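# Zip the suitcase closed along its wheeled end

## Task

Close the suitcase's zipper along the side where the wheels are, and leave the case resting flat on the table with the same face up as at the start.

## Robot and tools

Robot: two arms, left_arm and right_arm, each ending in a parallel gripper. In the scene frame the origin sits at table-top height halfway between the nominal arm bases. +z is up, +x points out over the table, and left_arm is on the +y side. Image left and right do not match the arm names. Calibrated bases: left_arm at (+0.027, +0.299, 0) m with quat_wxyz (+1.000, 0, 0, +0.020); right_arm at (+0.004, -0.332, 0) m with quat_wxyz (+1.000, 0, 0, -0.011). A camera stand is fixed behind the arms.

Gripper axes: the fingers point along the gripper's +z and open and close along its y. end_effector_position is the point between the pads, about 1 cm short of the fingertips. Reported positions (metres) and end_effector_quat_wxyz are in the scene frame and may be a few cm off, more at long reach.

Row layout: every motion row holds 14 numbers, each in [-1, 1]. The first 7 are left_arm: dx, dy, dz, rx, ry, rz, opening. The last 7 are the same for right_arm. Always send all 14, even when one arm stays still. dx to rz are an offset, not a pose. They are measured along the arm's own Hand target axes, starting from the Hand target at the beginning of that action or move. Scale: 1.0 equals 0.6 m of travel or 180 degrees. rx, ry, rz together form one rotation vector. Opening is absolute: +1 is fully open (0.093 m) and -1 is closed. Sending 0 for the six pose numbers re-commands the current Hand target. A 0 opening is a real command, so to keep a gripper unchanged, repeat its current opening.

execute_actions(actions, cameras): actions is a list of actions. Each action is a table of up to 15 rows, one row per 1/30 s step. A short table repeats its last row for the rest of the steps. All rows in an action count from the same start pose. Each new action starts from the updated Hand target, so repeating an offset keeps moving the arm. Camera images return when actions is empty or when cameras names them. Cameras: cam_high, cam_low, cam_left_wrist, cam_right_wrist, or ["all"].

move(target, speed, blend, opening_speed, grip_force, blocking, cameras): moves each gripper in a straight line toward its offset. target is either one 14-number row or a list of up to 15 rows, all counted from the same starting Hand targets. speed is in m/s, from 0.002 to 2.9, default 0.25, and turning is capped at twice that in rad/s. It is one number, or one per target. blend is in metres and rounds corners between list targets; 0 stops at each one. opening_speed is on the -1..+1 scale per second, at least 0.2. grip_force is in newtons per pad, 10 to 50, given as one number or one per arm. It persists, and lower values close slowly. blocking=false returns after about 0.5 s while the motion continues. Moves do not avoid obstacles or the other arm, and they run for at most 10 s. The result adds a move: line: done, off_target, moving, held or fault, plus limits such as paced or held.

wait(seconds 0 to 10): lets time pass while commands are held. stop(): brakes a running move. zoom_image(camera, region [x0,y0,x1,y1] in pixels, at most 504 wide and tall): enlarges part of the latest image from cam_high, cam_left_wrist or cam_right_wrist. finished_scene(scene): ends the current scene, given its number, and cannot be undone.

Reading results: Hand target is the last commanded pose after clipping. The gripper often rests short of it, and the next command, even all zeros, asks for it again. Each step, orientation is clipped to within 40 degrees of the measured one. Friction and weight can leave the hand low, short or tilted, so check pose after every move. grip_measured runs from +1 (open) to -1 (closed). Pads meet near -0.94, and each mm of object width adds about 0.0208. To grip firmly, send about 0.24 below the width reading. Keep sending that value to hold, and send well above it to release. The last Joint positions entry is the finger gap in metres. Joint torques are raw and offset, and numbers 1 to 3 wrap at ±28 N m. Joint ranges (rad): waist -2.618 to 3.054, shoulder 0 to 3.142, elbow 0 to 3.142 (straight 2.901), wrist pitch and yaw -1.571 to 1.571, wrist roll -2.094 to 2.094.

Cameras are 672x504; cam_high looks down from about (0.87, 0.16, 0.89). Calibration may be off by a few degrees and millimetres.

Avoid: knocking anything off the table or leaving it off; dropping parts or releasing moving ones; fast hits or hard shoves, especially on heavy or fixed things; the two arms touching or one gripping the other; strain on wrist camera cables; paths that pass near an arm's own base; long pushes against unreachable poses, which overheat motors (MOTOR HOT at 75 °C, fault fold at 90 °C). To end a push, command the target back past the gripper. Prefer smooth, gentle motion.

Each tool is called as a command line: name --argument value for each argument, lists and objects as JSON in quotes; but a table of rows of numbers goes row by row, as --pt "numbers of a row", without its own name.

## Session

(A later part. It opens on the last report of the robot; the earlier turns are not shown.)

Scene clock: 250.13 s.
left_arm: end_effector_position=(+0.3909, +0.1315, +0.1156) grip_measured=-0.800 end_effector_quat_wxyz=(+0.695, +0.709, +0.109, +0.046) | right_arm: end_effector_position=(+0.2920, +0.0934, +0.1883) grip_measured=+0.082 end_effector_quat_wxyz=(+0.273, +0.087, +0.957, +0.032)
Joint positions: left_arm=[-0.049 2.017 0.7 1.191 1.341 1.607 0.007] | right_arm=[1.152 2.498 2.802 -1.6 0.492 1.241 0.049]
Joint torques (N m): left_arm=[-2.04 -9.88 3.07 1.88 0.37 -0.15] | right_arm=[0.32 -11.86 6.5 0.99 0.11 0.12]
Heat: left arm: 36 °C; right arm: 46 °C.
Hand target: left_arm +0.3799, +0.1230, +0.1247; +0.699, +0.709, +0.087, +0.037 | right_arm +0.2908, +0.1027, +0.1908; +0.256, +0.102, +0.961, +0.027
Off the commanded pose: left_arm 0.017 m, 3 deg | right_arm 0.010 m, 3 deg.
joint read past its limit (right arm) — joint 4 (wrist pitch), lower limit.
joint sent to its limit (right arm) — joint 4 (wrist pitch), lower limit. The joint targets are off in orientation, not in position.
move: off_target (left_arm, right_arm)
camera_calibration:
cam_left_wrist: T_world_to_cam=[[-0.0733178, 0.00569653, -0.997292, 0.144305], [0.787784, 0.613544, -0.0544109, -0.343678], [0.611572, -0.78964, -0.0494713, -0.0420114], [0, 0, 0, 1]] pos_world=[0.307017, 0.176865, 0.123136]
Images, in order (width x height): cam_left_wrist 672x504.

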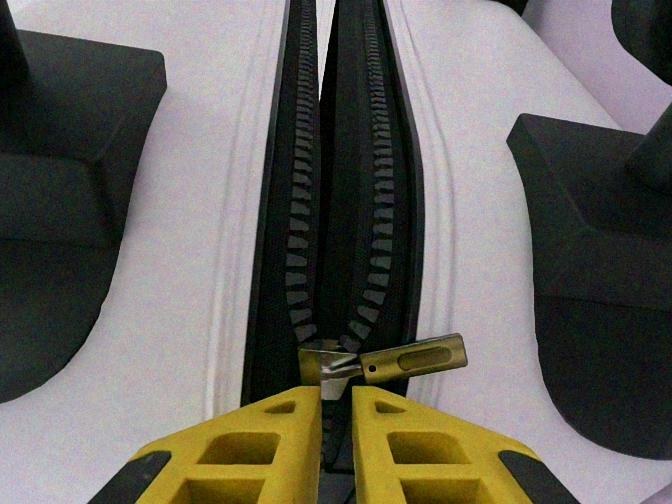

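move --target '[-0.06,0.015,-0.01,0,0,0,-0.8,0,0,0,0,0,0,-0.25]' --speed 0.06 --cameras '["cam_left_wrist"]'

zoom_image --camera "cam_left_wrist" --region '[200, 280, 480, 454]'

Scene clock: 254.80 s.
left_arm: end_effector_position=(+0.3519, +0.1252, +0.1294) grip_measured=-0.800 end_effector_quat_wxyz=(+0.696, +0.710, +0.102, +0.039) | right_arm: end_effector_position=(+0.2920, +0.0934, +0.1883) grip_measured=+0.082 end_effector_quat_wxyz=(+0.273, +0.087, +0.957, +0.032)
Joint positions: left_arm=[-0.069 1.872 0.555 1.191 1.341 1.606 0.007] | right_arm=[1.152 2.498 2.802 -1.6 0.492 1.241 0.049]
Joint torques (N m): left_arm=[-1.06 -8.21 3.19 1.97 0.27 -0.14] | right_arm=[0.31 -11.79 6.37 0.97 0.1 0.14]
Heat: left arm: 37 °C; right arm: 47 °C.
Hand target: left_arm +0.3441, +0.1225, +0.1363; +0.699, +0.709, +0.087, +0.037 | right_arm +0.2908, +0.1027, +0.1908; +0.256, +0.102, +0.961, +0.027
Off the commanded pose: left_arm 0.011 m, 2 deg | right_arm 0.010 m, 3 deg.
joint read past its limit (right arm) — joint 4 (wrist pitch), lower limit.
joint sent to its limit (right arm) — joint 4 (wrist pitch), lower limit. The joint targets are off in orientation, not in position.
move: off_target (left_arm, right_arm)
camera_calibration:
cam_left_wrist: T_world_to_cam=[[-0.0743539, 0.00705261, -0.997207, 0.155436], [0.799973, 0.597471, -0.0554222, -0.310485], [0.595411, -0.80186, -0.0500662, -0.0151076], [0, 0, 0, 1]] pos_world=[0.268932, 0.172295, 0.137038]
Images, in order (width x height): cam_left_wrist 672x504.

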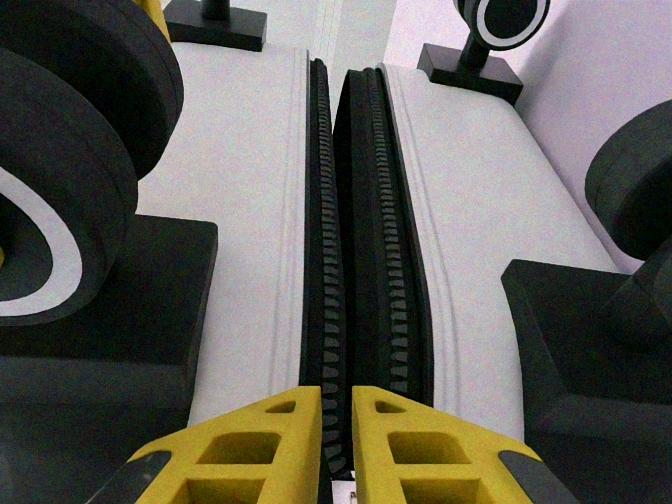

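Scaled by 1.800 from the camera's 672x504 image, which has a finer 960x720 frame.

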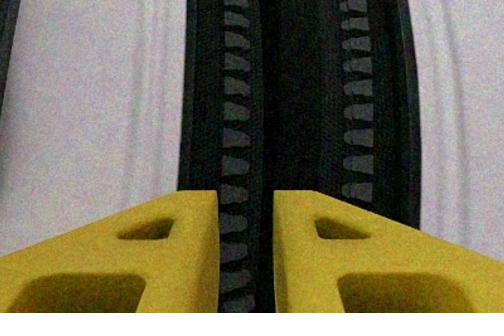

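zoom_image --camera "cam_left_wrist" --region '[260, 400, 420, 504]'

Scaled by 3.150 from the camera's 672x504 image, which has a finer 960x720 frame.

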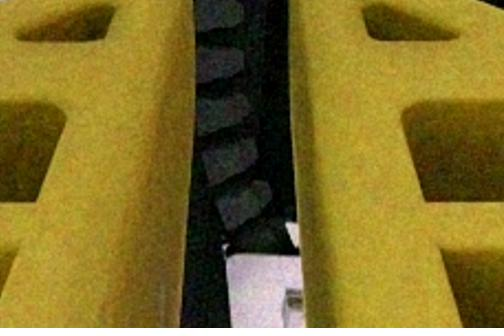

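move --pt "0.016 -0.016 -0.082 0 0 0 -0.8 0 0 0 0 0 0 -0.25" --pt "0.126 -0.034 -0.062 0 0 0 -0.8 0 0 0 0 0 0 -0.25" --pt "0.112 -0.038 0.02 0 0 0 -0.8 0 0 0 0 0 0 -0.25" --speed 0.14 --blend '[0.02,0.02,0]' --cameras '["cam_left_wrist"]'

Scene clock: 284.00 s.
left_arm: end_effector_position=(+0.4071, +0.1335, +0.1122) grip_measured=-0.800 end_effector_quat_wxyz=(+0.698, +0.709, +0.089, +0.041) | right_arm: end_effector_position=(+0.2927, +0.0921, +0.1883) grip_measured=+0.082 end_effector_quat_wxyz=(+0.274, +0.087, +0.957, +0.030)
Joint positions: left_arm=[-0.039 2.086 0.796 1.172 1.387 1.62 0.007] | right_arm=[1.151 2.498 2.802 -1.603 0.494 1.242 0.049]
Joint torques (N m): left_arm=[-2.76 -5.76 6.05 1.95 -0.02 -0.23] | right_arm=[0.42 -11.77 6.41 1 0.09 0.12]
Heat: left arm: 36 °C; right arm: 47 °C.
Hand target: left_arm +0.4105, +0.1227, +0.1086; +0.699, +0.709, +0.087, +0.037 | right_arm +0.2908, +0.1027, +0.1908; +0.256, +0.102, +0.961, +0.027
Off the commanded pose: left_arm 0.012 m, 0 deg | right_arm 0.011 m, 3 deg.
joint read past its limit (right arm) — joint 4 (wrist pitch), lower limit.
joint sent to its limit (right arm) — joint 4 (wrist pitch), lower limit. The joint targets are off in orientation, not in position.
move: off_target (left_arm, right_arm)
camera_calibration:
cam_left_wrist: T_world_to_cam=[[-0.0528473, 0.00491846, -0.99859, 0.134004], [0.810477, 0.584403, -0.0400135, -0.364773], [0.583382, -0.811449, -0.0348704, -0.0377003], [0, 0, 0, 1]] pos_world=[0.324715, 0.181923, 0.117904]
Images, in order (width x height): cam_left_wrist 672x504.

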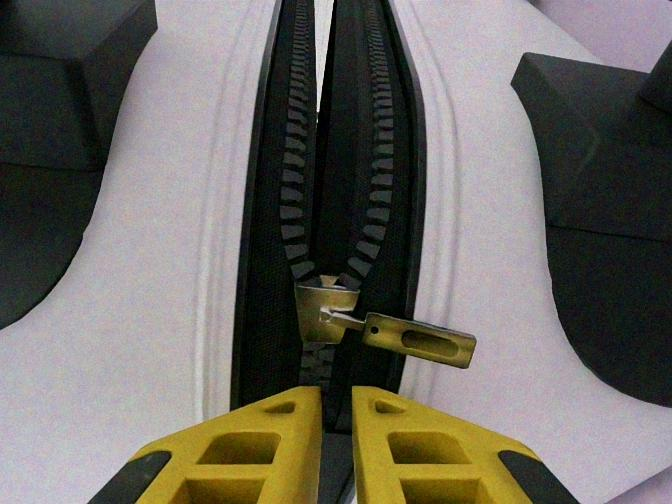

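move --target '[-0.055,0.022,-0.004,0,0,0,-0.55,0,0,0,0,0,0,-0.25]' --speed 0.06 --cameras '["cam_left_wrist"]'

zoom_image --camera "cam_left_wrist" --region '[200, 280, 480, 454]'

Scene clock: 300.73 s.
left_arm: end_effector_position=(+0.3940, +0.1316, +0.1179) grip_measured=-0.552 end_effector_quat_wxyz=(+0.695, +0.708, +0.111, +0.057) | right_arm: end_effector_position=(+0.2929, +0.0919, +0.1884) grip_measured=+0.082 end_effector_quat_wxyz=(+0.274, +0.088, +0.957, +0.030)
Joint positions: left_arm=[-0.051 2.013 0.7 1.203 1.321 1.604 0.019] | right_arm=[1.15 2.498 2.802 -1.603 0.495 1.243 0.049]
Joint torques (N m): left_arm=[-2.78 -9.4 2.77 1.89 0.43 -0.11] | right_arm=[0.46 -11.81 6.41 1 0.06 0.12]
Heat: left arm: 35 °C; right arm: 47 °C.
Hand target: left_arm +0.3786, +0.1191, +0.1241; +0.699, +0.709, +0.087, +0.037 | right_arm +0.2907, +0.1027, +0.1908; +0.256, +0.102, +0.961, +0.027
Off the commanded pose: left_arm 0.021 m, 4 deg | right_arm 0.011 m, 3 deg.
joint read past its limit (right arm) — joint 4 (wrist pitch), lower limit.
joint sent to its limit (right arm) — joint 4 (wrist pitch), lower limit. The joint targets are off in orientation, not in position.
move: off_target (left_arm, right_arm)
camera_calibration:
cam_left_wrist: T_world_to_cam=[[-0.0603739, 0.00612024, -0.998157, 0.141682], [0.777346, 0.62759, -0.0431699, -0.345081], [0.62617, -0.77852, -0.0426476, -0.0517215], [0, 0, 0, 1]] pos_world=[0.309188, 0.175436, 0.124318]
Images, in order (width x height): cam_left_wrist 672x504.

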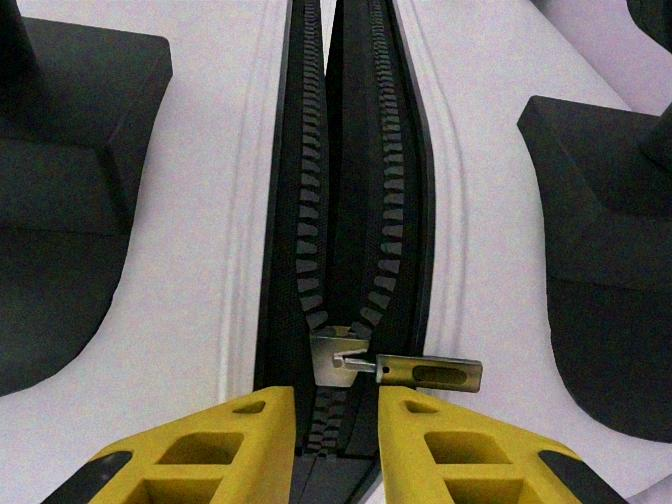

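Scaled by 1.800 from the camera's 672x504 image, which has a finer 960x720 frame.

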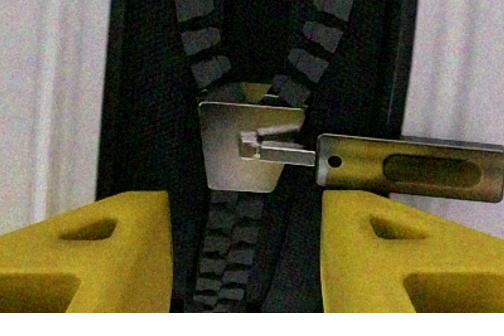

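move --target '[-0.02,0.006,0.0,0,0,0,-0.55,0,0,0,0,0,0,-0.25]' --speed 0.04 --cameras '["cam_left_wrist"]'

zoom_image --camera "cam_left_wrist" --region '[200, 280, 480, 454]'

Scene clock: 306.73 s.
left_arm: end_effector_position=(+0.3785, +0.1257, +0.1188) grip_measured=-0.552 end_effector_quat_wxyz=(+0.695, +0.709, +0.112, +0.045) | right_arm: end_effector_position=(+0.2929, +0.0919, +0.1884) grip_measured=+0.082 end_effector_quat_wxyz=(+0.274, +0.088, +0.957, +0.030)
Joint positions: left_arm=[-0.068 1.974 0.647 1.203 1.32 1.598 0.019] | right_arm=[1.15 2.498 2.802 -1.603 0.495 1.243 0.049]
Joint torques (N m): left_arm=[-2.15 -9.58 3.18 1.97 0.34 -0.12] | right_arm=[0.46 -11.84 6.37 1.01 0.07 0.12]
Heat: left arm: 36 °C; right arm: 47 °C.
Hand target: left_arm +0.3672, +0.1171, +0.1286; +0.699, +0.709, +0.087, +0.038 | right_arm +0.2907, +0.1027, +0.1908; +0.256, +0.102, +0.961, +0.027
Off the commanded pose: left_arm 0.017 m, 3 deg | right_arm 0.011 m, 3 deg.
joint read past its limit (right arm) — joint 4 (wrist pitch), lower limit.
joint sent to its limit (right arm) — joint 4 (wrist pitch), lower limit. The joint targets are off in orientation, not in position.
move: off_target (left_arm, right_arm)
camera_calibration:
cam_left_wrist: T_world_to_cam=[[-0.0802329, 0.00621128, -0.996757, 0.149113], [0.786163, 0.615154, -0.059448, -0.329182], [0.612789, -0.788383, -0.0542386, -0.0389533], [0, 0, 0, 1]] pos_world=[0.294625, 0.170861, 0.126947]
Images, in order (width x height): cam_left_wrist 672x504.

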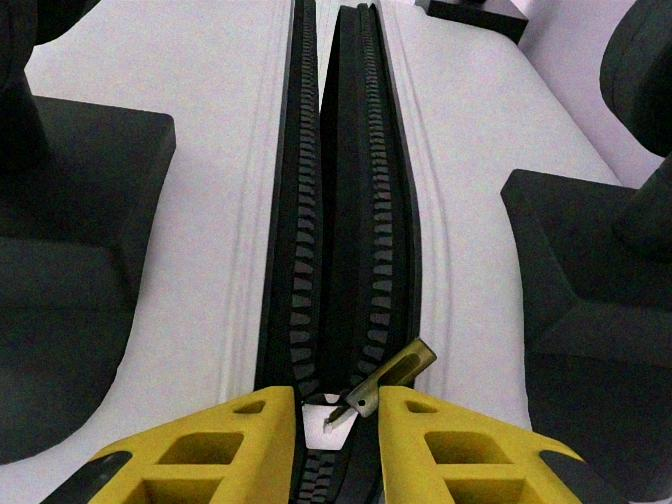

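Scaled by 1.800 from the camera's 672x504 image, which has a finer 960x720 frame.

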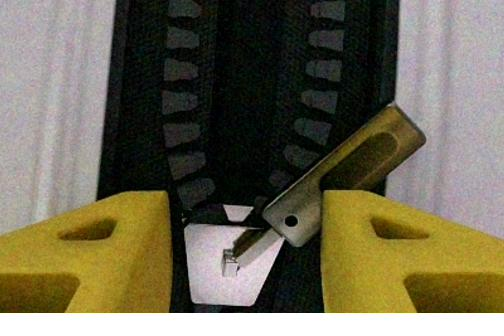

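move --target '[0,0,0,0,0,0,-1,0,0,0,0,0,0,-0.25]' --opening_speed 0.6 --cameras '["cam_left_wrist"]'

zoom_image --camera "cam_left_wrist" --region '[200, 280, 480, 454]'

Scene clock: 312.17 s.
left_arm: end_effector_position=(+0.3770, +0.1236, +0.1216) grip_measured=-0.987 end_effector_quat_wxyz=(+0.695, +0.709, +0.109, +0.045) | right_arm: end_effector_position=(+0.2929, +0.0919, +0.1884) grip_measured=+0.082 end_effector_quat_wxyz=(+0.274, +0.088, +0.957, +0.030)
Joint positions: left_arm=[-0.074 1.963 0.644 1.201 1.318 1.595 0] | right_arm=[1.15 2.498 2.802 -1.603 0.495 1.243 0.049]
Joint torques (N m): left_arm=[-1.85 -8.47 3.34 2 0.37 -0.13] | right_arm=[0.5 -11.81 6.46 1.01 0.07 0.11]
Heat: left arm: 37 °C; right arm: 47 °C.
Hand target: left_arm +0.3672, +0.1170, +0.1286; +0.699, +0.709, +0.087, +0.038 | right_arm +0.2907, +0.1027, +0.1908; +0.256, +0.102, +0.961, +0.027
Off the commanded pose: left_arm 0.014 m, 3 deg | right_arm 0.011 m, 3 deg.
joint read past its limit (right arm) — joint 4 (wrist pitch), lower limit.
joint sent to its limit (right arm) — joint 4 (wrist pitch), lower limit. The joint targets are off in orientation, not in position.
move: off_target (left_arm, right_arm)
camera_calibration:
cam_left_wrist: T_world_to_cam=[[-0.0763554, 0.00601002, -0.997063, 0.150433], [0.788955, 0.611826, -0.0567305, -0.327498], [0.609688, -0.790969, -0.0514579, -0.0383065], [0, 0, 0, 1]] pos_world=[0.293222, 0.169168, 0.129441]
Images, in order (width x height): cam_left_wrist 672x504.

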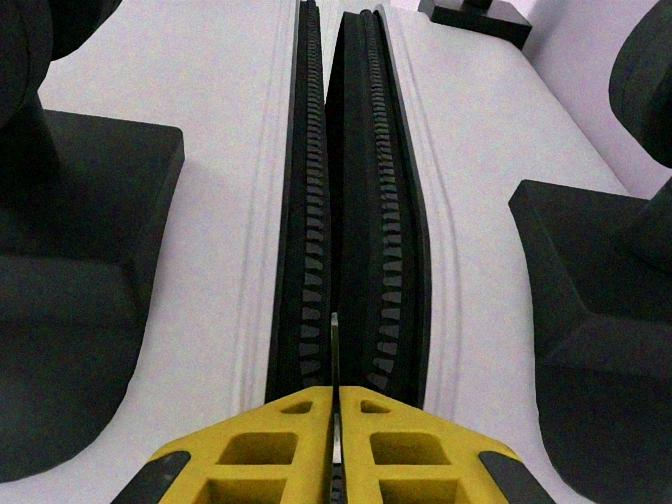

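Scaled by 1.800 from the camera's 672x504 image, which has a finer 960x720 frame.

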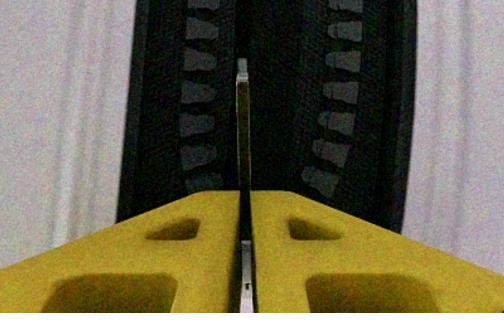

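move --target '[-0.075,0.004,-0.025,0,0.08,0,-1,0,0,0,0,0,0,-0.25]' --speed 0.07 --cameras '["cam_left_wrist"]'

zoom_image --camera "cam_left_wrist" --region '[200, 280, 480, 454]'

Scene clock: 323.23 s.
left_arm: end_effector_position=(+0.3516, +0.1399, +0.1270) grip_measured=-0.988 end_effector_quat_wxyz=(+0.664, +0.693, +0.227, +0.167) | right_arm: end_effector_position=(+0.2780, +0.1007, +0.1872) grip_measured=+0.082 end_effector_quat_wxyz=(+0.258, +0.079, +0.962, +0.042)
Joint positions: left_arm=[-0.111 1.711 0.328 1.277 0.934 1.585 0] | right_arm=[1.174 2.498 2.809 -1.61 0.459 1.251 0.049]
Joint torques (N m): left_arm=[-2.1 -7.06 1.28 2.51 1.19 -0.11] | right_arm=[-1.74 -11.85 5.82 1.08 0.4 0.07]
Heat: left arm: 38 °C; right arm: 48 °C.
Hand target: left_arm +0.3205, +0.1238, +0.1343; +0.683, +0.699, +0.174, +0.126 | right_arm +0.2908, +0.1027, +0.1908; +0.256, +0.102, +0.961, +0.027
Off the commanded pose: left_arm 0.036 m, 8 deg | right_arm 0.013 m, 3 deg.
joint read past its limit (right arm) — joint 4 (wrist pitch), lower limit.
joint sent to its limit (right arm) — joint 4 (wrist pitch), lower limit. The joint targets are off in orientation, not in position.
move: off_target (left_arm, right_arm)
camera_calibration:
cam_left_wrist: T_world_to_cam=[[-0.0762452, 0.0179304, -0.996928, 0.151987], [0.535532, 0.844122, -0.0257754, -0.264352], [0.841066, -0.535852, -0.0739625, -0.123807], [0, 0, 0, 1]] pos_world=[0.257287, 0.154078, 0.135549]
Images, in order (width x height): cam_left_wrist 672x504.

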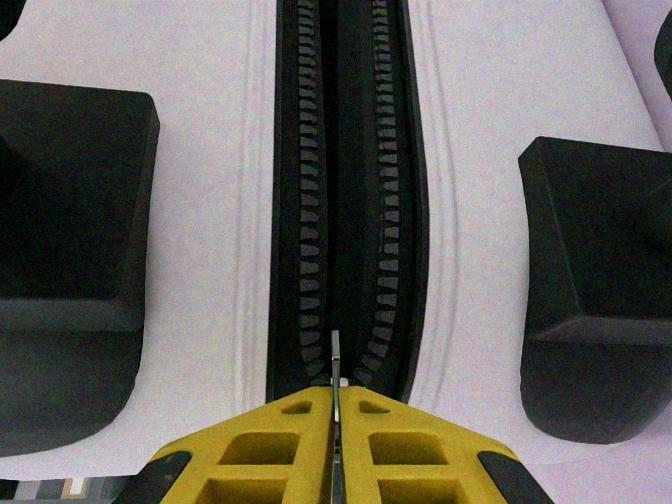

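Scaled by 1.800 from the camera's 672x504 image, which has a finer 960x720 frame.

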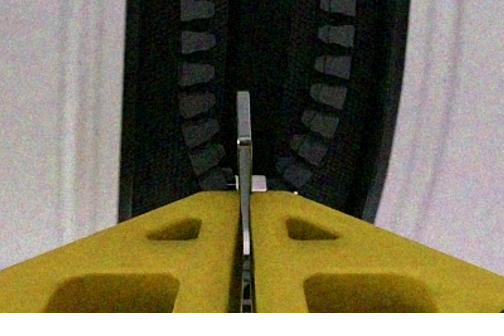

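move --target '[-0.086,0.006,-0.012,0,0.08,0,-1,-0.06,0.013,0.035,0,0,0,-0.25]' --speed 0.07 --cameras '["cam_left_wrist"]'

zoom_image --camera "cam_left_wrist" --region '[200, 280, 480, 454]'

Scene clock: 337.67 s.
left_arm: end_effector_position=(+0.2750, +0.1089, +0.1433) grip_measured=-0.990 end_effector_quat_wxyz=(+0.655, +0.677, +0.255, +0.217) | right_arm: end_effector_position=(+0.3002, +0.0996, +0.1869) grip_measured=+0.082 end_effector_quat_wxyz=(+0.244, +0.074, +0.965, +0.061)
Joint positions: left_arm=[-0.435 1.262 0.039 1.17 0.495 1.556 0] | right_arm=[1.116 2.514 2.841 -1.575 0.399 1.181 0.049]
Joint torques (N m): left_arm=[-1.13 -2.85 4.05 2.38 0.05 -0.14] | right_arm=[-3.52 -10.4 6.69 1.52 0.76 -0.22]
Heat: left arm: 38 °C; right arm: 48 °C.
Hand target: left_arm +0.2710, +0.1090, +0.1414; +0.655, +0.677, +0.258, +0.213 | right_arm +0.3332, +0.1028, +0.1908; +0.256, +0.102, +0.961, +0.027
Off the commanded pose: left_arm 0.005 m, 1 deg | right_arm 0.033 m, 5 deg.
elbow stopped short (right arm): the move would have taken joint 3 (elbow) straighter than the controller allows.
move: off_target (right_arm)
camera_calibration:
cam_left_wrist: T_world_to_cam=[[-0.0437357, 0.0159141, -0.998916, 0.154596], [0.434768, 0.90053, -0.00468884, -0.178252], [0.89948, -0.434502, -0.0463043, -0.105821], [0, 0, 0, 1]] pos_world=[0.179443, 0.112082, 0.148692]
Images, in order (width x height): cam_left_wrist 672x504.

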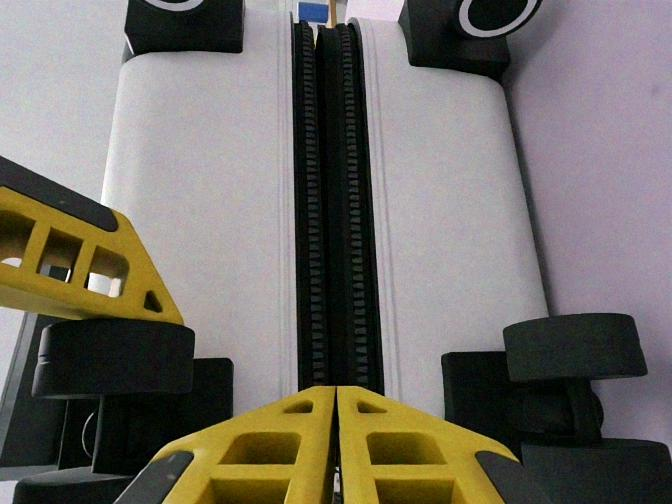

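Scaled by 1.800 from the camera's 672x504 image, which has a finer 960x720 frame.

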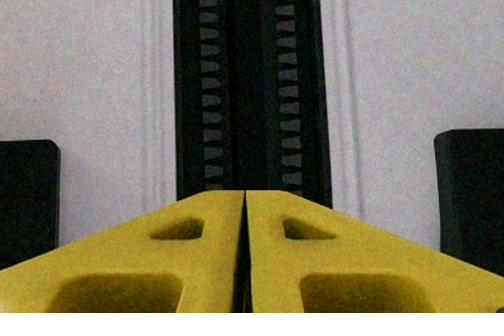

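move --target '[0.0475,-0.033,-0.11,0,0,0,-0.55,0.031,-0.007,-0.018,0,0,0,-0.25]' --speed 0.12 --cameras '["cam_left_wrist"]'

Scene clock: 345.60 s.
left_arm: end_effector_position=(+0.2577, +0.1788, +0.1296) grip_measured=-0.551 end_effector_quat_wxyz=(+0.633, +0.701, +0.259, +0.200) | right_arm: end_effector_position=(+0.2998, +0.1001, +0.1874) grip_measured=+0.082 end_effector_quat_wxyz=(+0.255, +0.078, +0.962, +0.057)
Joint positions: left_arm=[0.055 0.915 0.001 0.696 0.995 1.706 0.019] | right_arm=[1.126 2.516 2.841 -1.575 0.428 1.196 0.049]
Joint torques (N m): left_arm=[0.17 -0.75 4.97 1.89 0.42 0.1] | right_arm=[-0.8 -11.1 6.67 1.09 0.58 0.1]
Heat: left arm: 36 °C; right arm: 47 °C.
Hand target: left_arm +0.2504, +0.1783, +0.1236; +0.655, +0.677, +0.258, +0.213 | right_arm +0.3113, +0.1026, +0.1908; +0.256, +0.102, +0.961, +0.027
Off the commanded pose: left_arm 0.010 m, 4 deg | right_arm 0.012 m, 4 deg.
elbow stopped short (right arm): the move would have taken joint 3 (elbow) straighter than the controller allows.
joint sent to its limit (left arm) — joint 3 (elbow), lower limit, where the elbow is as bent as it goes. The joint targets are off in orientation, not in position.
move: off_target (left_arm, right_arm)
camera_calibration:
cam_left_wrist: T_world_to_cam=[[-0.0942373, 0.067199, -0.993279, 0.142034], [0.452778, 0.891454, 0.0173529, -0.239635], [0.886629, -0.4481, -0.114434, -0.0460429], [0, 0, 0, 1]] pos_world=[0.162709, 0.183447, 0.139969]
Images, in order (width x height): cam_left_wrist 672x504.

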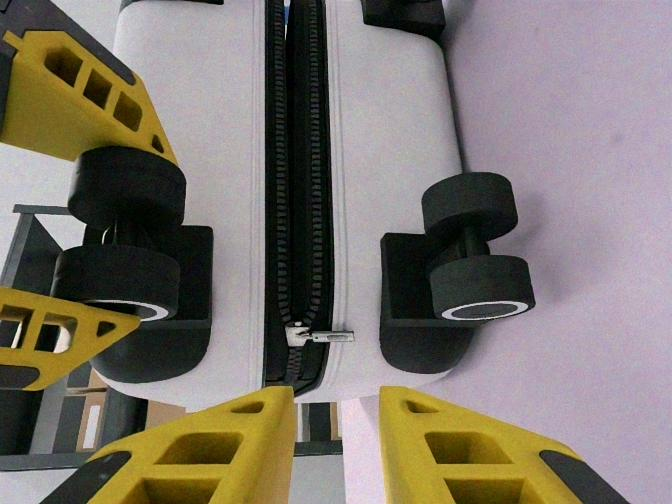

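move --target '[0.161,0.04,0.09,0,0,0,-0.55,0,0,0,0,0,0,-0.25]' --speed 0.12 --cameras '["cam_left_wrist"]'

Scene clock: 359.83 s.
left_arm: end_effector_position=(+0.3572, +0.1964, +0.1327) grip_measured=-0.551 end_effector_quat_wxyz=(+0.648, +0.680, +0.274, +0.205) | right_arm: end_effector_position=(+0.2998, +0.1001, +0.1874) grip_measured=+0.082 end_effector_quat_wxyz=(+0.255, +0.078, +0.962, +0.057)
Joint positions: left_arm=[0.081 1.611 0.299 1.173 0.997 1.612 0.019] | right_arm=[1.126 2.516 2.841 -1.575 0.428 1.196 0.049]
Joint torques (N m): left_arm=[0.08 -2.84 6.23 2.43 0.32 -0.12] | right_arm=[-0.83 -11.21 6.71 1.09 0.6 0.11]
Heat: left arm: 33 °C; right arm: 45 °C.
Hand target: left_arm +0.3609, +0.1969, +0.1399; +0.655, +0.677, +0.258, +0.213 | right_arm +0.3113, +0.1026, +0.1908; +0.256, +0.102, +0.961, +0.027
Off the commanded pose: left_arm 0.008 m, 2 deg | right_arm 0.012 m, 4 deg.
elbow stopped short (right arm): the move would have taken joint 3 (elbow) straighter than the controller allows.
move: off_target (right_arm)
camera_calibration:
cam_left_wrist: T_world_to_cam=[[-0.0903652, 0.0142488, -0.995807, 0.162719], [0.423453, 0.90556, -0.0254691, -0.28704], [0.9014, -0.423979, -0.0878647, -0.139511], [0, 0, 0, 1]] pos_world=[0.262007, 0.198464, 0.142468]
Images, in order (width x height): cam_left_wrist 672x504.

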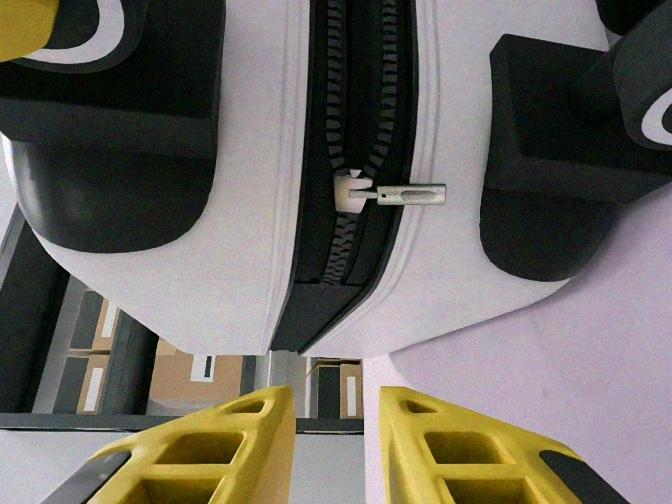

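move --target '[0.004,-0.006,0.112,0,0,0,-0.55,0,0,0,0,0,0,-0.25]' --speed 0.07 --cameras '["cam_left_wrist"]'

Scene clock: 369.40 s.
left_arm: end_effector_position=(+0.3977, +0.1485, +0.1227) grip_measured=-0.551 end_effector_quat_wxyz=(+0.646, +0.685, +0.274, +0.196) | right_arm: end_effector_position=(+0.2998, +0.1001, +0.1874) grip_measured=+0.082 end_effector_quat_wxyz=(+0.255, +0.078, +0.962, +0.057)
Joint positions: left_arm=[-0.113 1.786 0.455 1.2 0.818 1.581 0.019] | right_arm=[1.126 2.516 2.841 -1.575 0.428 1.196 0.049]
Joint torques (N m): left_arm=[-0.95 -4.3 6.52 2.83 0.11 -0.17] | right_arm=[-0.79 -11.18 6.65 1.09 0.6 0.09]
Heat: left arm: 33 °C; right arm: 44 °C.
Hand target: left_arm +0.4046, +0.1462, +0.1327; +0.655, +0.677, +0.258, +0.213 | right_arm +0.3113, +0.1026, +0.1908; +0.256, +0.102, +0.961, +0.027
Off the commanded pose: left_arm 0.012 m, 3 deg | right_arm 0.012 m, 4 deg.
elbow stopped short (right arm): the move would have taken joint 3 (elbow) straighter than the controller allows.
move: off_target (left_arm, right_arm)
camera_calibration:
cam_left_wrist: T_world_to_cam=[[-0.106539, 0.0206147, -0.994095, 0.162423], [0.435304, 0.899848, -0.027992, -0.264692], [0.893957, -0.435716, -0.104842, -0.190391], [0, 0, 0, 1]] pos_world=[0.302728, 0.151878, 0.134094]
Images, in order (width x height): cam_left_wrist 672x504.

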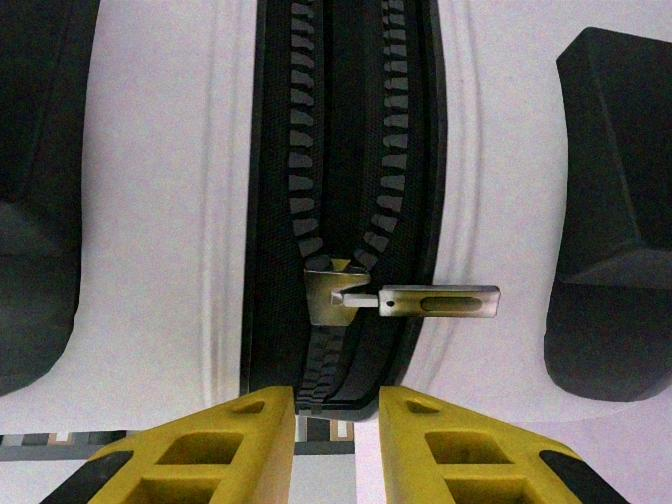

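move --target '[-0.066,0.012,-0.003,0,0,0,-0.55,0,0,0,0,0,0,-0.25]' --speed 0.05 --cameras '["cam_left_wrist"]'

zoom_image --camera "cam_left_wrist" --region '[200, 280, 480, 454]'

Scene clock: 376.63 s.
left_arm: end_effector_position=(+0.3838, +0.1358, +0.1253) grip_measured=-0.551 end_effector_quat_wxyz=(+0.635, +0.681, +0.295, +0.214) | right_arm: end_effector_position=(+0.3002, +0.0992, +0.1876) grip_measured=+0.082 end_effector_quat_wxyz=(+0.257, +0.079, +0.962, +0.055)
Joint positions: left_arm=[-0.196 1.709 0.382 1.198 0.677 1.569 0.019] | right_arm=[1.126 2.516 2.841 -1.577 0.433 1.196 0.049]
Joint torques (N m): left_arm=[-2.65 -7.3 3.99 2.8 0.44 -0.11] | right_arm=[-0.77 -11.19 6.65 1.1 0.53 0.1]
Motor temperatures (°C): left_arm=[20 32 27 30 19 19 20] | right_arm=[19 44 30 28 18 19 23]
Heat: left arm: 32 °C; right arm: 44 °C.
Hand target: left_arm +0.3732, +0.1226, +0.1420; +0.655, +0.677, +0.258, +0.213 | right_arm +0.3113, +0.1026, +0.1908; +0.256, +0.102, +0.961, +0.027
Off the commanded pose: left_arm 0.024 m, 5 deg | right_arm 0.012 m, 4 deg.
elbow stopped short (right arm): the move would have taken joint 3 (elbow) straighter than the controller allows.
move: off_target (left_arm, right_arm)
camera_calibration:
cam_left_wrist: T_world_to_cam=[[-0.112359, 0.0243028, -0.99337, 0.165398], [0.382276, 0.923818, -0.0206374, -0.230986], [0.917192, -0.38206, -0.113089, -0.198388], [0, 0, 0, 1]] pos_world=[0.288844, 0.133573, 0.137099]
Images, in order (width x height): cam_left_wrist 672x504.

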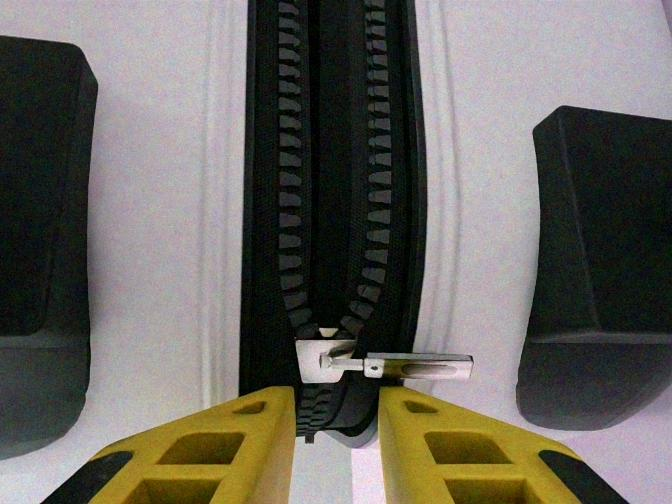

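Scaled by 1.800 from the camera's 672x504 image, which has a finer 960x720 frame.

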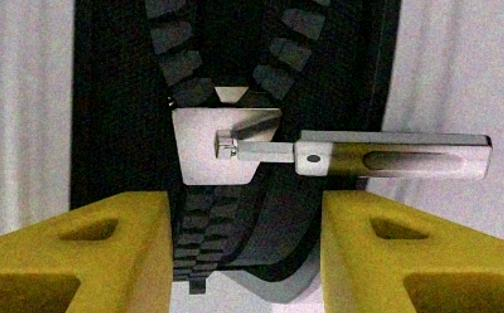

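move --target '[-0.03,0.005,-0.004,0,0,0,-0.55,0,0,0,0,0,0,-0.25]' --speed 0.05 --cameras '["cam_left_wrist"]'

zoom_image --camera "cam_left_wrist" --region '[200, 320, 480, 494]'

Scene clock: 380.33 s.
left_arm: end_effector_position=(+0.3639, +0.1194, +0.1298) grip_measured=-0.551 end_effector_quat_wxyz=(+0.639, +0.685, +0.283, +0.205) | right_arm: end_effector_position=(+0.3002, +0.0992, +0.1876) grip_measured=+0.082 end_effector_quat_wxyz=(+0.257, +0.079, +0.962, +0.055)
Joint positions: left_arm=[-0.262 1.644 0.335 1.185 0.644 1.564 0.019] | right_arm=[1.126 2.516 2.841 -1.577 0.433 1.196 0.049]
Joint torques (N m): left_arm=[-1.68 -7.17 4.19 2.76 0.21 -0.14] | right_arm=[-0.84 -11.12 6.67 1.1 0.55 0.09]
Heat: left arm: 33 °C; right arm: 43 °C.
Hand target: left_arm +0.3580, +0.1131, +0.1462; +0.655, +0.677, +0.258, +0.213 | right_arm +0.3113, +0.1026, +0.1908; +0.256, +0.102, +0.961, +0.027
Off the commanded pose: left_arm 0.018 m, 4 deg | right_arm 0.012 m, 4 deg.
elbow stopped short (right arm): the move would have taken joint 3 (elbow) straighter than the controller allows.
move: off_target (left_arm, right_arm)
camera_calibration:
cam_left_wrist: T_world_to_cam=[[-0.109635, 0.0277158, -0.993585, 0.166633], [0.411913, 0.911003, -0.0200392, -0.217336], [0.904604, -0.411467, -0.111294, -0.178026], [0, 0, 0, 1]] pos_world=[0.268835, 0.120124, 0.141396]
Images, in order (width x height): cam_left_wrist 672x504.

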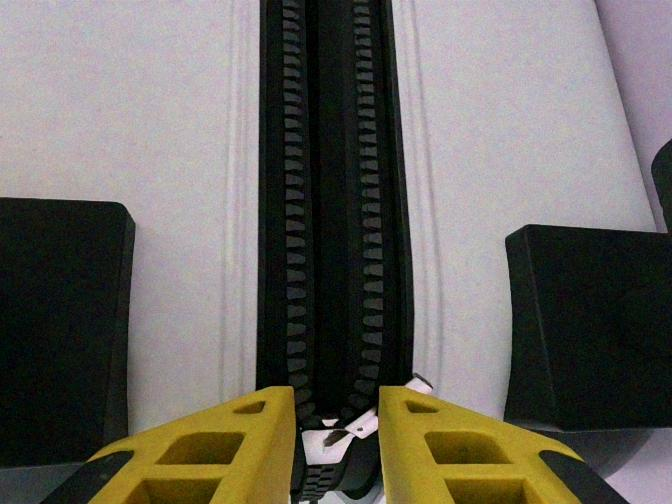

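Scaled by 1.800 from the camera's 672x504 image, which has a finer 960x720 frame.

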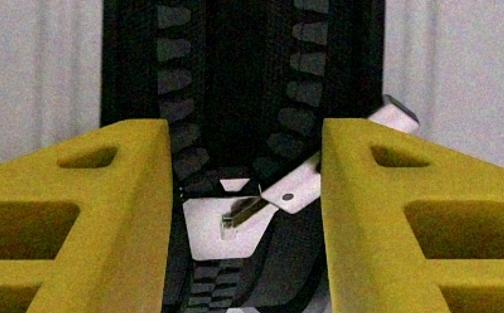

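move --target '[0,0,0,0,0,0,-1,0,0,0,0,0,0,-0.25]' --opening_speed 0.6 --cameras '["cam_left_wrist"]'

zoom_image --camera "cam_left_wrist" --region '[200, 320, 480, 494]'

Scene clock: 385.50 s.
left_arm: end_effector_position=(+0.3622, +0.1165, +0.1335) grip_measured=-0.990 end_effector_quat_wxyz=(+0.642, +0.684, +0.277, +0.206) | right_arm: end_effector_position=(+0.3002, +0.0992, +0.1876) grip_measured=+0.082 end_effector_quat_wxyz=(+0.257, +0.079, +0.962, +0.055)
Joint positions: left_arm=[-0.27 1.634 0.335 1.187 0.643 1.564 0] | right_arm=[1.126 2.516 2.841 -1.577 0.433 1.196 0.049]
Joint torques (N m): left_arm=[-1.05 -6.31 4.27 2.72 0.2 -0.14] | right_arm=[-0.8 -11.14 6.67 1.09 0.54 0.11]
Heat: left arm: 33 °C; right arm: 43 °C.
Hand target: left_arm +0.3580, +0.1131, +0.1461; +0.655, +0.677, +0.258, +0.213 | right_arm +0.3113, +0.1026, +0.1908; +0.256, +0.102, +0.961, +0.027
Off the commanded pose: left_arm 0.014 m, 3 deg | right_arm 0.012 m, 4 deg.
elbow stopped short (right arm): the move would have taken joint 3 (elbow) straighter than the controller allows.
move: off_target (left_arm, right_arm)
camera_calibration:
cam_left_wrist: T_world_to_cam=[[-0.0982484, 0.0260855, -0.99482, 0.166497], [0.41967, 0.907505, -0.0176506, -0.216681], [0.902344, -0.41923, -0.100108, -0.177123], [0, 0, 0, 1]] pos_world=[0.267118, 0.11804, 0.144079]
Images, in order (width x height): cam_left_wrist 672x504.

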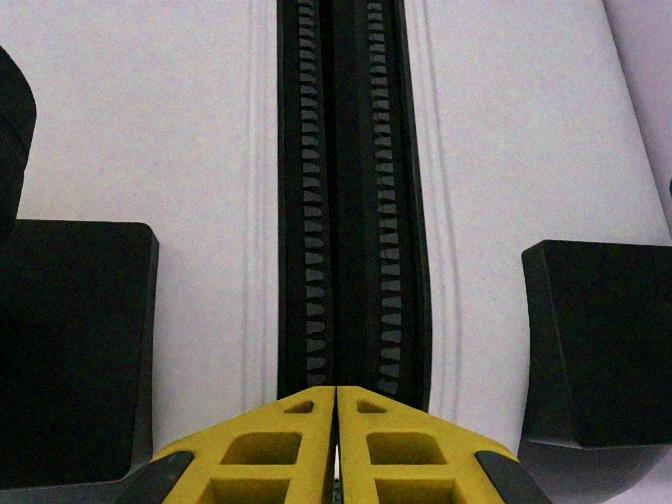

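Scaled by 1.800 from the camera's 672x504 image, which has a finer 960x720 frame.

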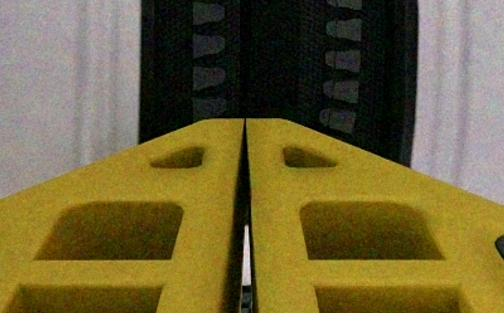

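zoom_image --camera "cam_left_wrist" --region '[280, 380, 400, 504]'

Scaled by 4.065 from the camera's 672x504 image, which has a finer 960x720 frame.

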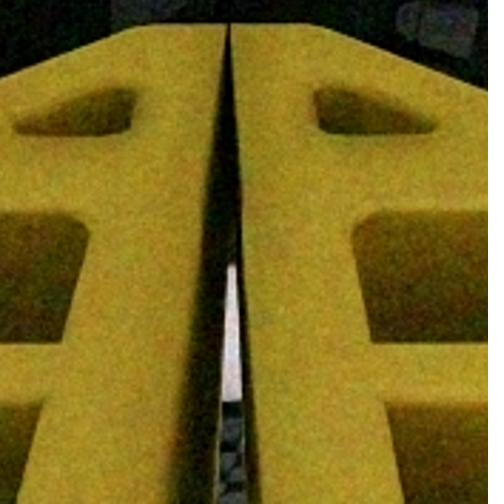

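move --target '[0.05,0,0.0,0,0,0,-0.5,0,0,0,0,0,0,-0.25]' --speed 0.06 --cameras '["cam_left_wrist"]'

Scene clock: 395.10 s.
left_arm: end_effector_position=(+0.3730, +0.1330, +0.1302) grip_measured=-0.501 end_effector_quat_wxyz=(+0.643, +0.685, +0.282, +0.197) | right_arm: end_effector_position=(+0.3005, +0.0991, +0.1875) grip_measured=+0.082 end_effector_quat_wxyz=(+0.258, +0.079, +0.962, +0.054)
Joint positions: left_arm=[-0.191 1.667 0.366 1.17 0.728 1.563 0.021] | right_arm=[1.126 2.517 2.841 -1.577 0.435 1.196 0.049]
Joint torques (N m): left_arm=[0.23 -3.62 7.64 2.73 0.36 -0.03] | right_arm=[-0.83 -11.18 6.71 1.1 0.54 0.09]
Heat: left arm: 34 °C; right arm: 43 °C.
Hand target: left_arm +0.3812, +0.1319, +0.1445; +0.655, +0.677, +0.258, +0.213 | right_arm +0.3113, +0.1026, +0.1908; +0.256, +0.102, +0.961, +0.027
Off the commanded pose: left_arm 0.017 m, 4 deg | right_arm 0.012 m, 4 deg.
elbow stopped short (right arm): the move would have taken joint 3 (elbow) straighter than the controller allows.
move: off_target (left_arm, right_arm)
camera_calibration:
cam_left_wrist: T_world_to_cam=[[-0.117813, 0.0194082, -0.992846, 0.171738], [0.422736, 0.905671, -0.0324584, -0.23527], [0.898562, -0.423536, -0.114904, -0.176343], [0, 0, 0, 1]] pos_world=[0.278145, 0.135057, 0.142611]
Images, in order (width x height): cam_left_wrist 672x504.

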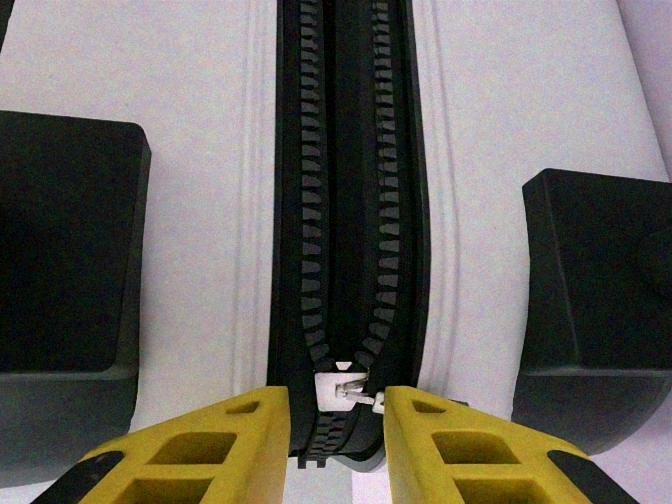

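move --pt "0.03 -0.004 -0.05 0 0 0 -0.55 0 0 0 0 0 0 -0.25" --pt "0.03 -0.006 0.01 0 0 0 -0.55 0 0 0 0 0 0 -0.25" --speed 0.08 --cameras '["cam_left_wrist"]'

Scene clock: 401.30 s.
left_arm: end_effector_position=(+0.3893, +0.1429, +0.1306) grip_measured=-0.548 end_effector_quat_wxyz=(+0.649, +0.684, +0.272, +0.194) | right_arm: end_effector_position=(+0.3015, +0.0984, +0.1877) grip_measured=+0.082 end_effector_quat_wxyz=(+0.261, +0.079, +0.961, +0.052)
Joint positions: left_arm=[-0.134 1.734 0.431 1.181 0.805 1.57 0.019] | right_arm=[1.126 2.517 2.841 -1.577 0.443 1.196 0.049]
Joint torques (N m): left_arm=[-1.62 -3.54 7.35 2.66 -0.05 -0.06] | right_arm=[-0.79 -11.21 6.71 1.09 0.49 0.08]
Heat: left arm: 33 °C; right arm: 43 °C.
Hand target: left_arm +0.3988, +0.1387, +0.1398; +0.655, +0.677, +0.258, +0.213 | right_arm +0.3113, +0.1025, +0.1908; +0.256, +0.102, +0.961, +0.027
Off the commanded pose: left_arm 0.014 m, 3 deg | right_arm 0.011 m, 4 deg.
elbow stopped short (right arm): the move would have taken joint 3 (elbow) straighter than the controller allows.
move: off_target (left_arm, right_arm)
camera_calibration:
cam_left_wrist: T_world_to_cam=[[-0.104261, 0.0152238, -0.994433, 0.169452], [0.441463, 0.896689, -0.0325577, -0.257038], [0.891201, -0.4424, -0.100211, -0.183106], [0, 0, 0, 1]] pos_world=[0.294324, 0.146897, 0.141791]
Images, in order (width x height): cam_left_wrist 672x504.

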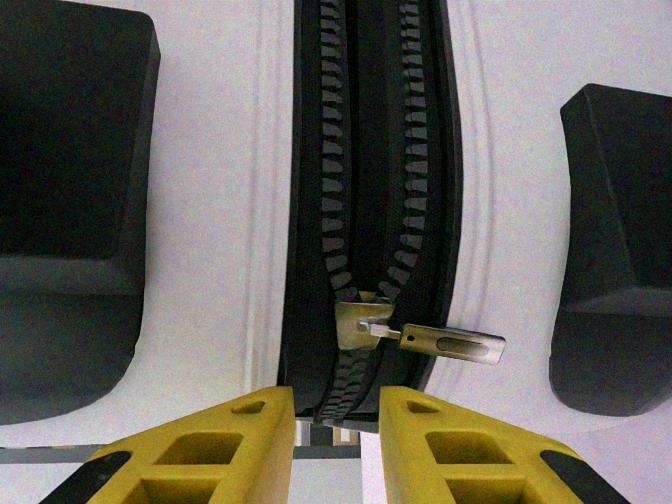

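move --pt "0 -0.012 0.0 0 0 0 -0.55 0 0 0 0 0 0 -0.25" --pt "-0.055 -0.004 0.02 0 0 0 -0.55 0 0 0 0 0 0 -0.25" --speed 0.05 --cameras '["cam_left_wrist"]'

zoom_image --camera "cam_left_wrist" --region '[200, 320, 480, 494]'

Scene clock: 408.83 s.
left_arm: end_effector_position=(+0.3959, +0.1306, +0.1232) grip_measured=-0.548 end_effector_quat_wxyz=(+0.630, +0.677, +0.303, +0.229) | right_arm: end_effector_position=(+0.3050, +0.0938, +0.1882) grip_measured=+0.082 end_effector_quat_wxyz=(+0.266, +0.082, +0.959, +0.044)
Joint positions: left_arm=[-0.227 1.751 0.417 1.212 0.611 1.57 0.019] | right_arm=[1.12 2.517 2.841 -1.585 0.459 1.196 0.049]
Joint torques (N m): left_arm=[-4.04 -6.93 3.92 2.87 0.57 -0.17] | right_arm=[-0.32 -11.23 6.69 1.16 0.32 0.09]
Heat: left arm: 33 °C; right arm: 44 °C.
Hand target: left_arm +0.3805, +0.1086, +0.1384; +0.655, +0.677, +0.258, +0.213 | right_arm +0.3113, +0.1025, +0.1908; +0.256, +0.102, +0.961, +0.027
Off the commanded pose: left_arm 0.031 m, 6 deg | right_arm 0.011 m, 3 deg.
elbow stopped short (right arm): the move would have taken joint 3 (elbow) straighter than the controller allows.
joint read past its limit (right arm) — joint 4 (wrist pitch), lower limit.
move: off_target (left_arm, right_arm)
camera_calibration:
cam_left_wrist: T_world_to_cam=[[-0.10501, 0.0279959, -0.994077, 0.161491], [0.351057, 0.936293, -0.0107157, -0.221256], [0.930447, -0.350103, -0.108149, -0.221732], [0, 0, 0, 1]] pos_world=[0.300941, 0.125011, 0.134184]
Images, in order (width x height): cam_left_wrist 672x504.

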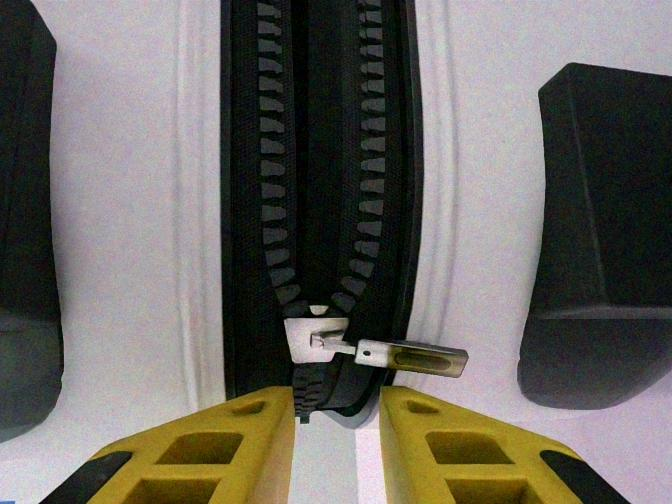

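Scaled by 1.800 from the camera's 672x504 image, which has a finer 960x720 frame.

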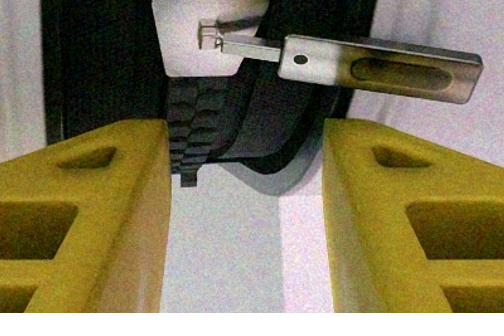

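move --target '[-0.032,0.01,-0.012,0,0,0,-0.55,0,0,0,0,0,0,-0.25]' --speed 0.05 --cameras '["cam_left_wrist"]'

zoom_image --camera "cam_left_wrist" --region '[200, 320, 480, 494]'

Scene clock: 414.67 s.
left_arm: end_effector_position=(+0.3676, +0.1076, +0.1307) grip_measured=-0.548 end_effector_quat_wxyz=(+0.640, +0.685, +0.280, +0.207) | right_arm: end_effector_position=(+0.3050, +0.0937, +0.1883) grip_measured=+0.082 end_effector_quat_wxyz=(+0.267, +0.082, +0.959, +0.044)
Joint positions: left_arm=[-0.305 1.668 0.36 1.193 0.603 1.561 0.019] | right_arm=[1.12 2.517 2.841 -1.585 0.459 1.196 0.049]
Joint torques (N m): left_arm=[-1.69 -7.21 4.04 2.68 0.19 -0.1] | right_arm=[-0.25 -11.28 6.68 1.16 0.32 0.1]
Heat: left arm: 34 °C; right arm: 45 °C.
Hand target: left_arm +0.3615, +0.1020, +0.1458; +0.655, +0.677, +0.258, +0.213 | right_arm +0.3114, +0.1025, +0.1908; +0.256, +0.102, +0.961, +0.027
Off the commanded pose: left_arm 0.017 m, 3 deg | right_arm 0.011 m, 3 deg.
elbow stopped short (right arm): the move would have taken joint 3 (elbow) straighter than the controller allows.
joint read past its limit (right arm) — joint 4 (wrist pitch), lower limit.
move: off_target (left_arm, right_arm)
camera_calibration:
cam_left_wrist: T_world_to_cam=[[-0.102256, 0.0286254, -0.994346, 0.165544], [0.414105, 0.910082, -0.0163858, -0.209302], [0.904467, -0.413439, -0.104915, -0.186766], [0, 0, 0, 1]] pos_world=[0.272525, 0.108527, 0.141584]
Images, in order (width x height): cam_left_wrist 672x504.

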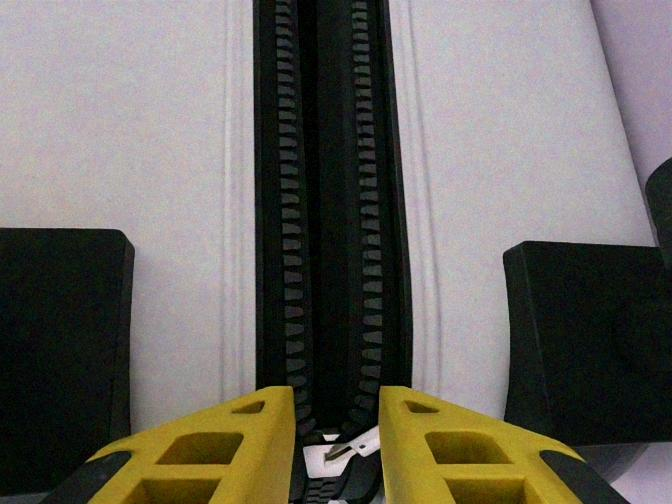

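Scaled by 1.800 from the camera's 672x504 image, which has a finer 960x720 frame.

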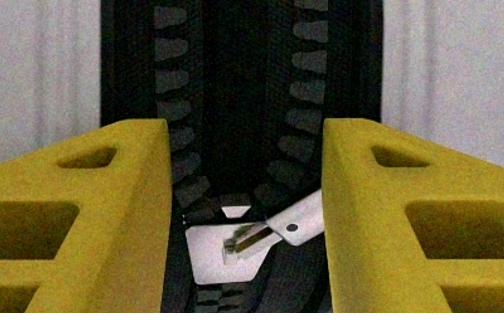

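move --target '[0.037,0,0.008,0,0,0,-0.55,0,0,0,0,0,0,-0.25]' --speed 0.05 --cameras '["cam_left_wrist"]'

zoom_image --camera "cam_left_wrist" --region '[200, 320, 480, 494]'

Scene clock: 422.33 s.
left_arm: end_effector_position=(+0.3714, +0.1131, +0.1305) grip_measured=-0.548 end_effector_quat_wxyz=(+0.643, +0.686, +0.275, +0.198) | right_arm: end_effector_position=(+0.3050, +0.0937, +0.1883) grip_measured=+0.082 end_effector_quat_wxyz=(+0.267, +0.082, +0.959, +0.044)
Joint positions: left_arm=[-0.268 1.682 0.377 1.186 0.66 1.561 0.019] | right_arm=[1.12 2.517 2.841 -1.585 0.459 1.196 0.049]
Joint torques (N m): left_arm=[0.17 -3.77 8.14 2.63 0.25 -0.08] | right_arm=[-0.29 -11.23 6.71 1.15 0.31 0.1]
Heat: left arm: 34 °C; right arm: 45 °C.
Hand target: left_arm +0.3817, +0.1123, +0.1444; +0.655, +0.677, +0.258, +0.213 | right_arm +0.3113, +0.1025, +0.1908; +0.256, +0.102, +0.961, +0.027
Off the commanded pose: left_arm 0.017 m, 3 deg | right_arm 0.011 m, 3 deg.
elbow stopped short (right arm): the move would have taken joint 3 (elbow) straighter than the controller allows.
joint read past its limit (right arm) — joint 4 (wrist pitch), lower limit.
move: off_target (left_arm, right_arm)
camera_calibration:
cam_left_wrist: T_world_to_cam=[[-0.10732, 0.0252357, -0.993904, 0.167769], [0.431593, 0.901757, -0.0237067, -0.220513], [0.895662, -0.431506, -0.107668, -0.18227], [0, 0, 0, 1]] pos_world=[0.276429, 0.115965, 0.141894]
Images, in order (width x height): cam_left_wrist 672x504.

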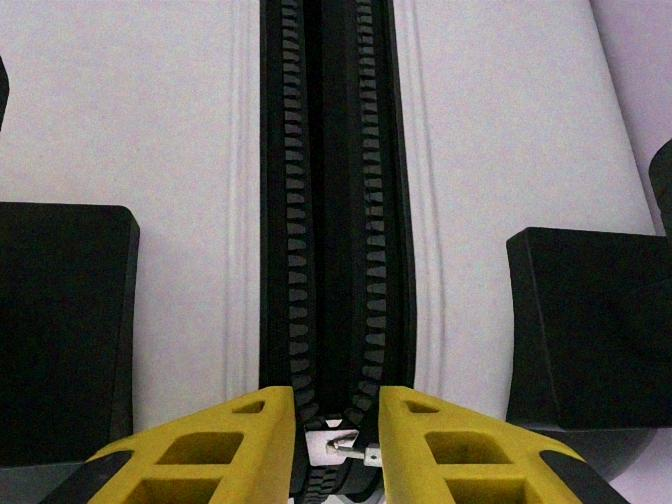

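Scaled by 1.800 from the camera's 672x504 image, which has a finer 960x720 frame.

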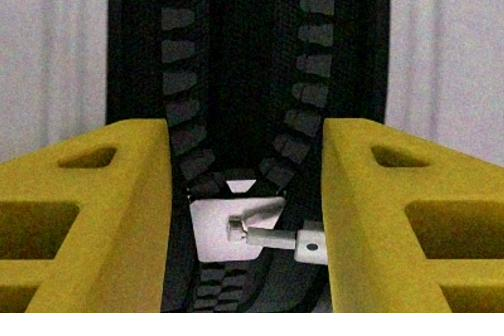

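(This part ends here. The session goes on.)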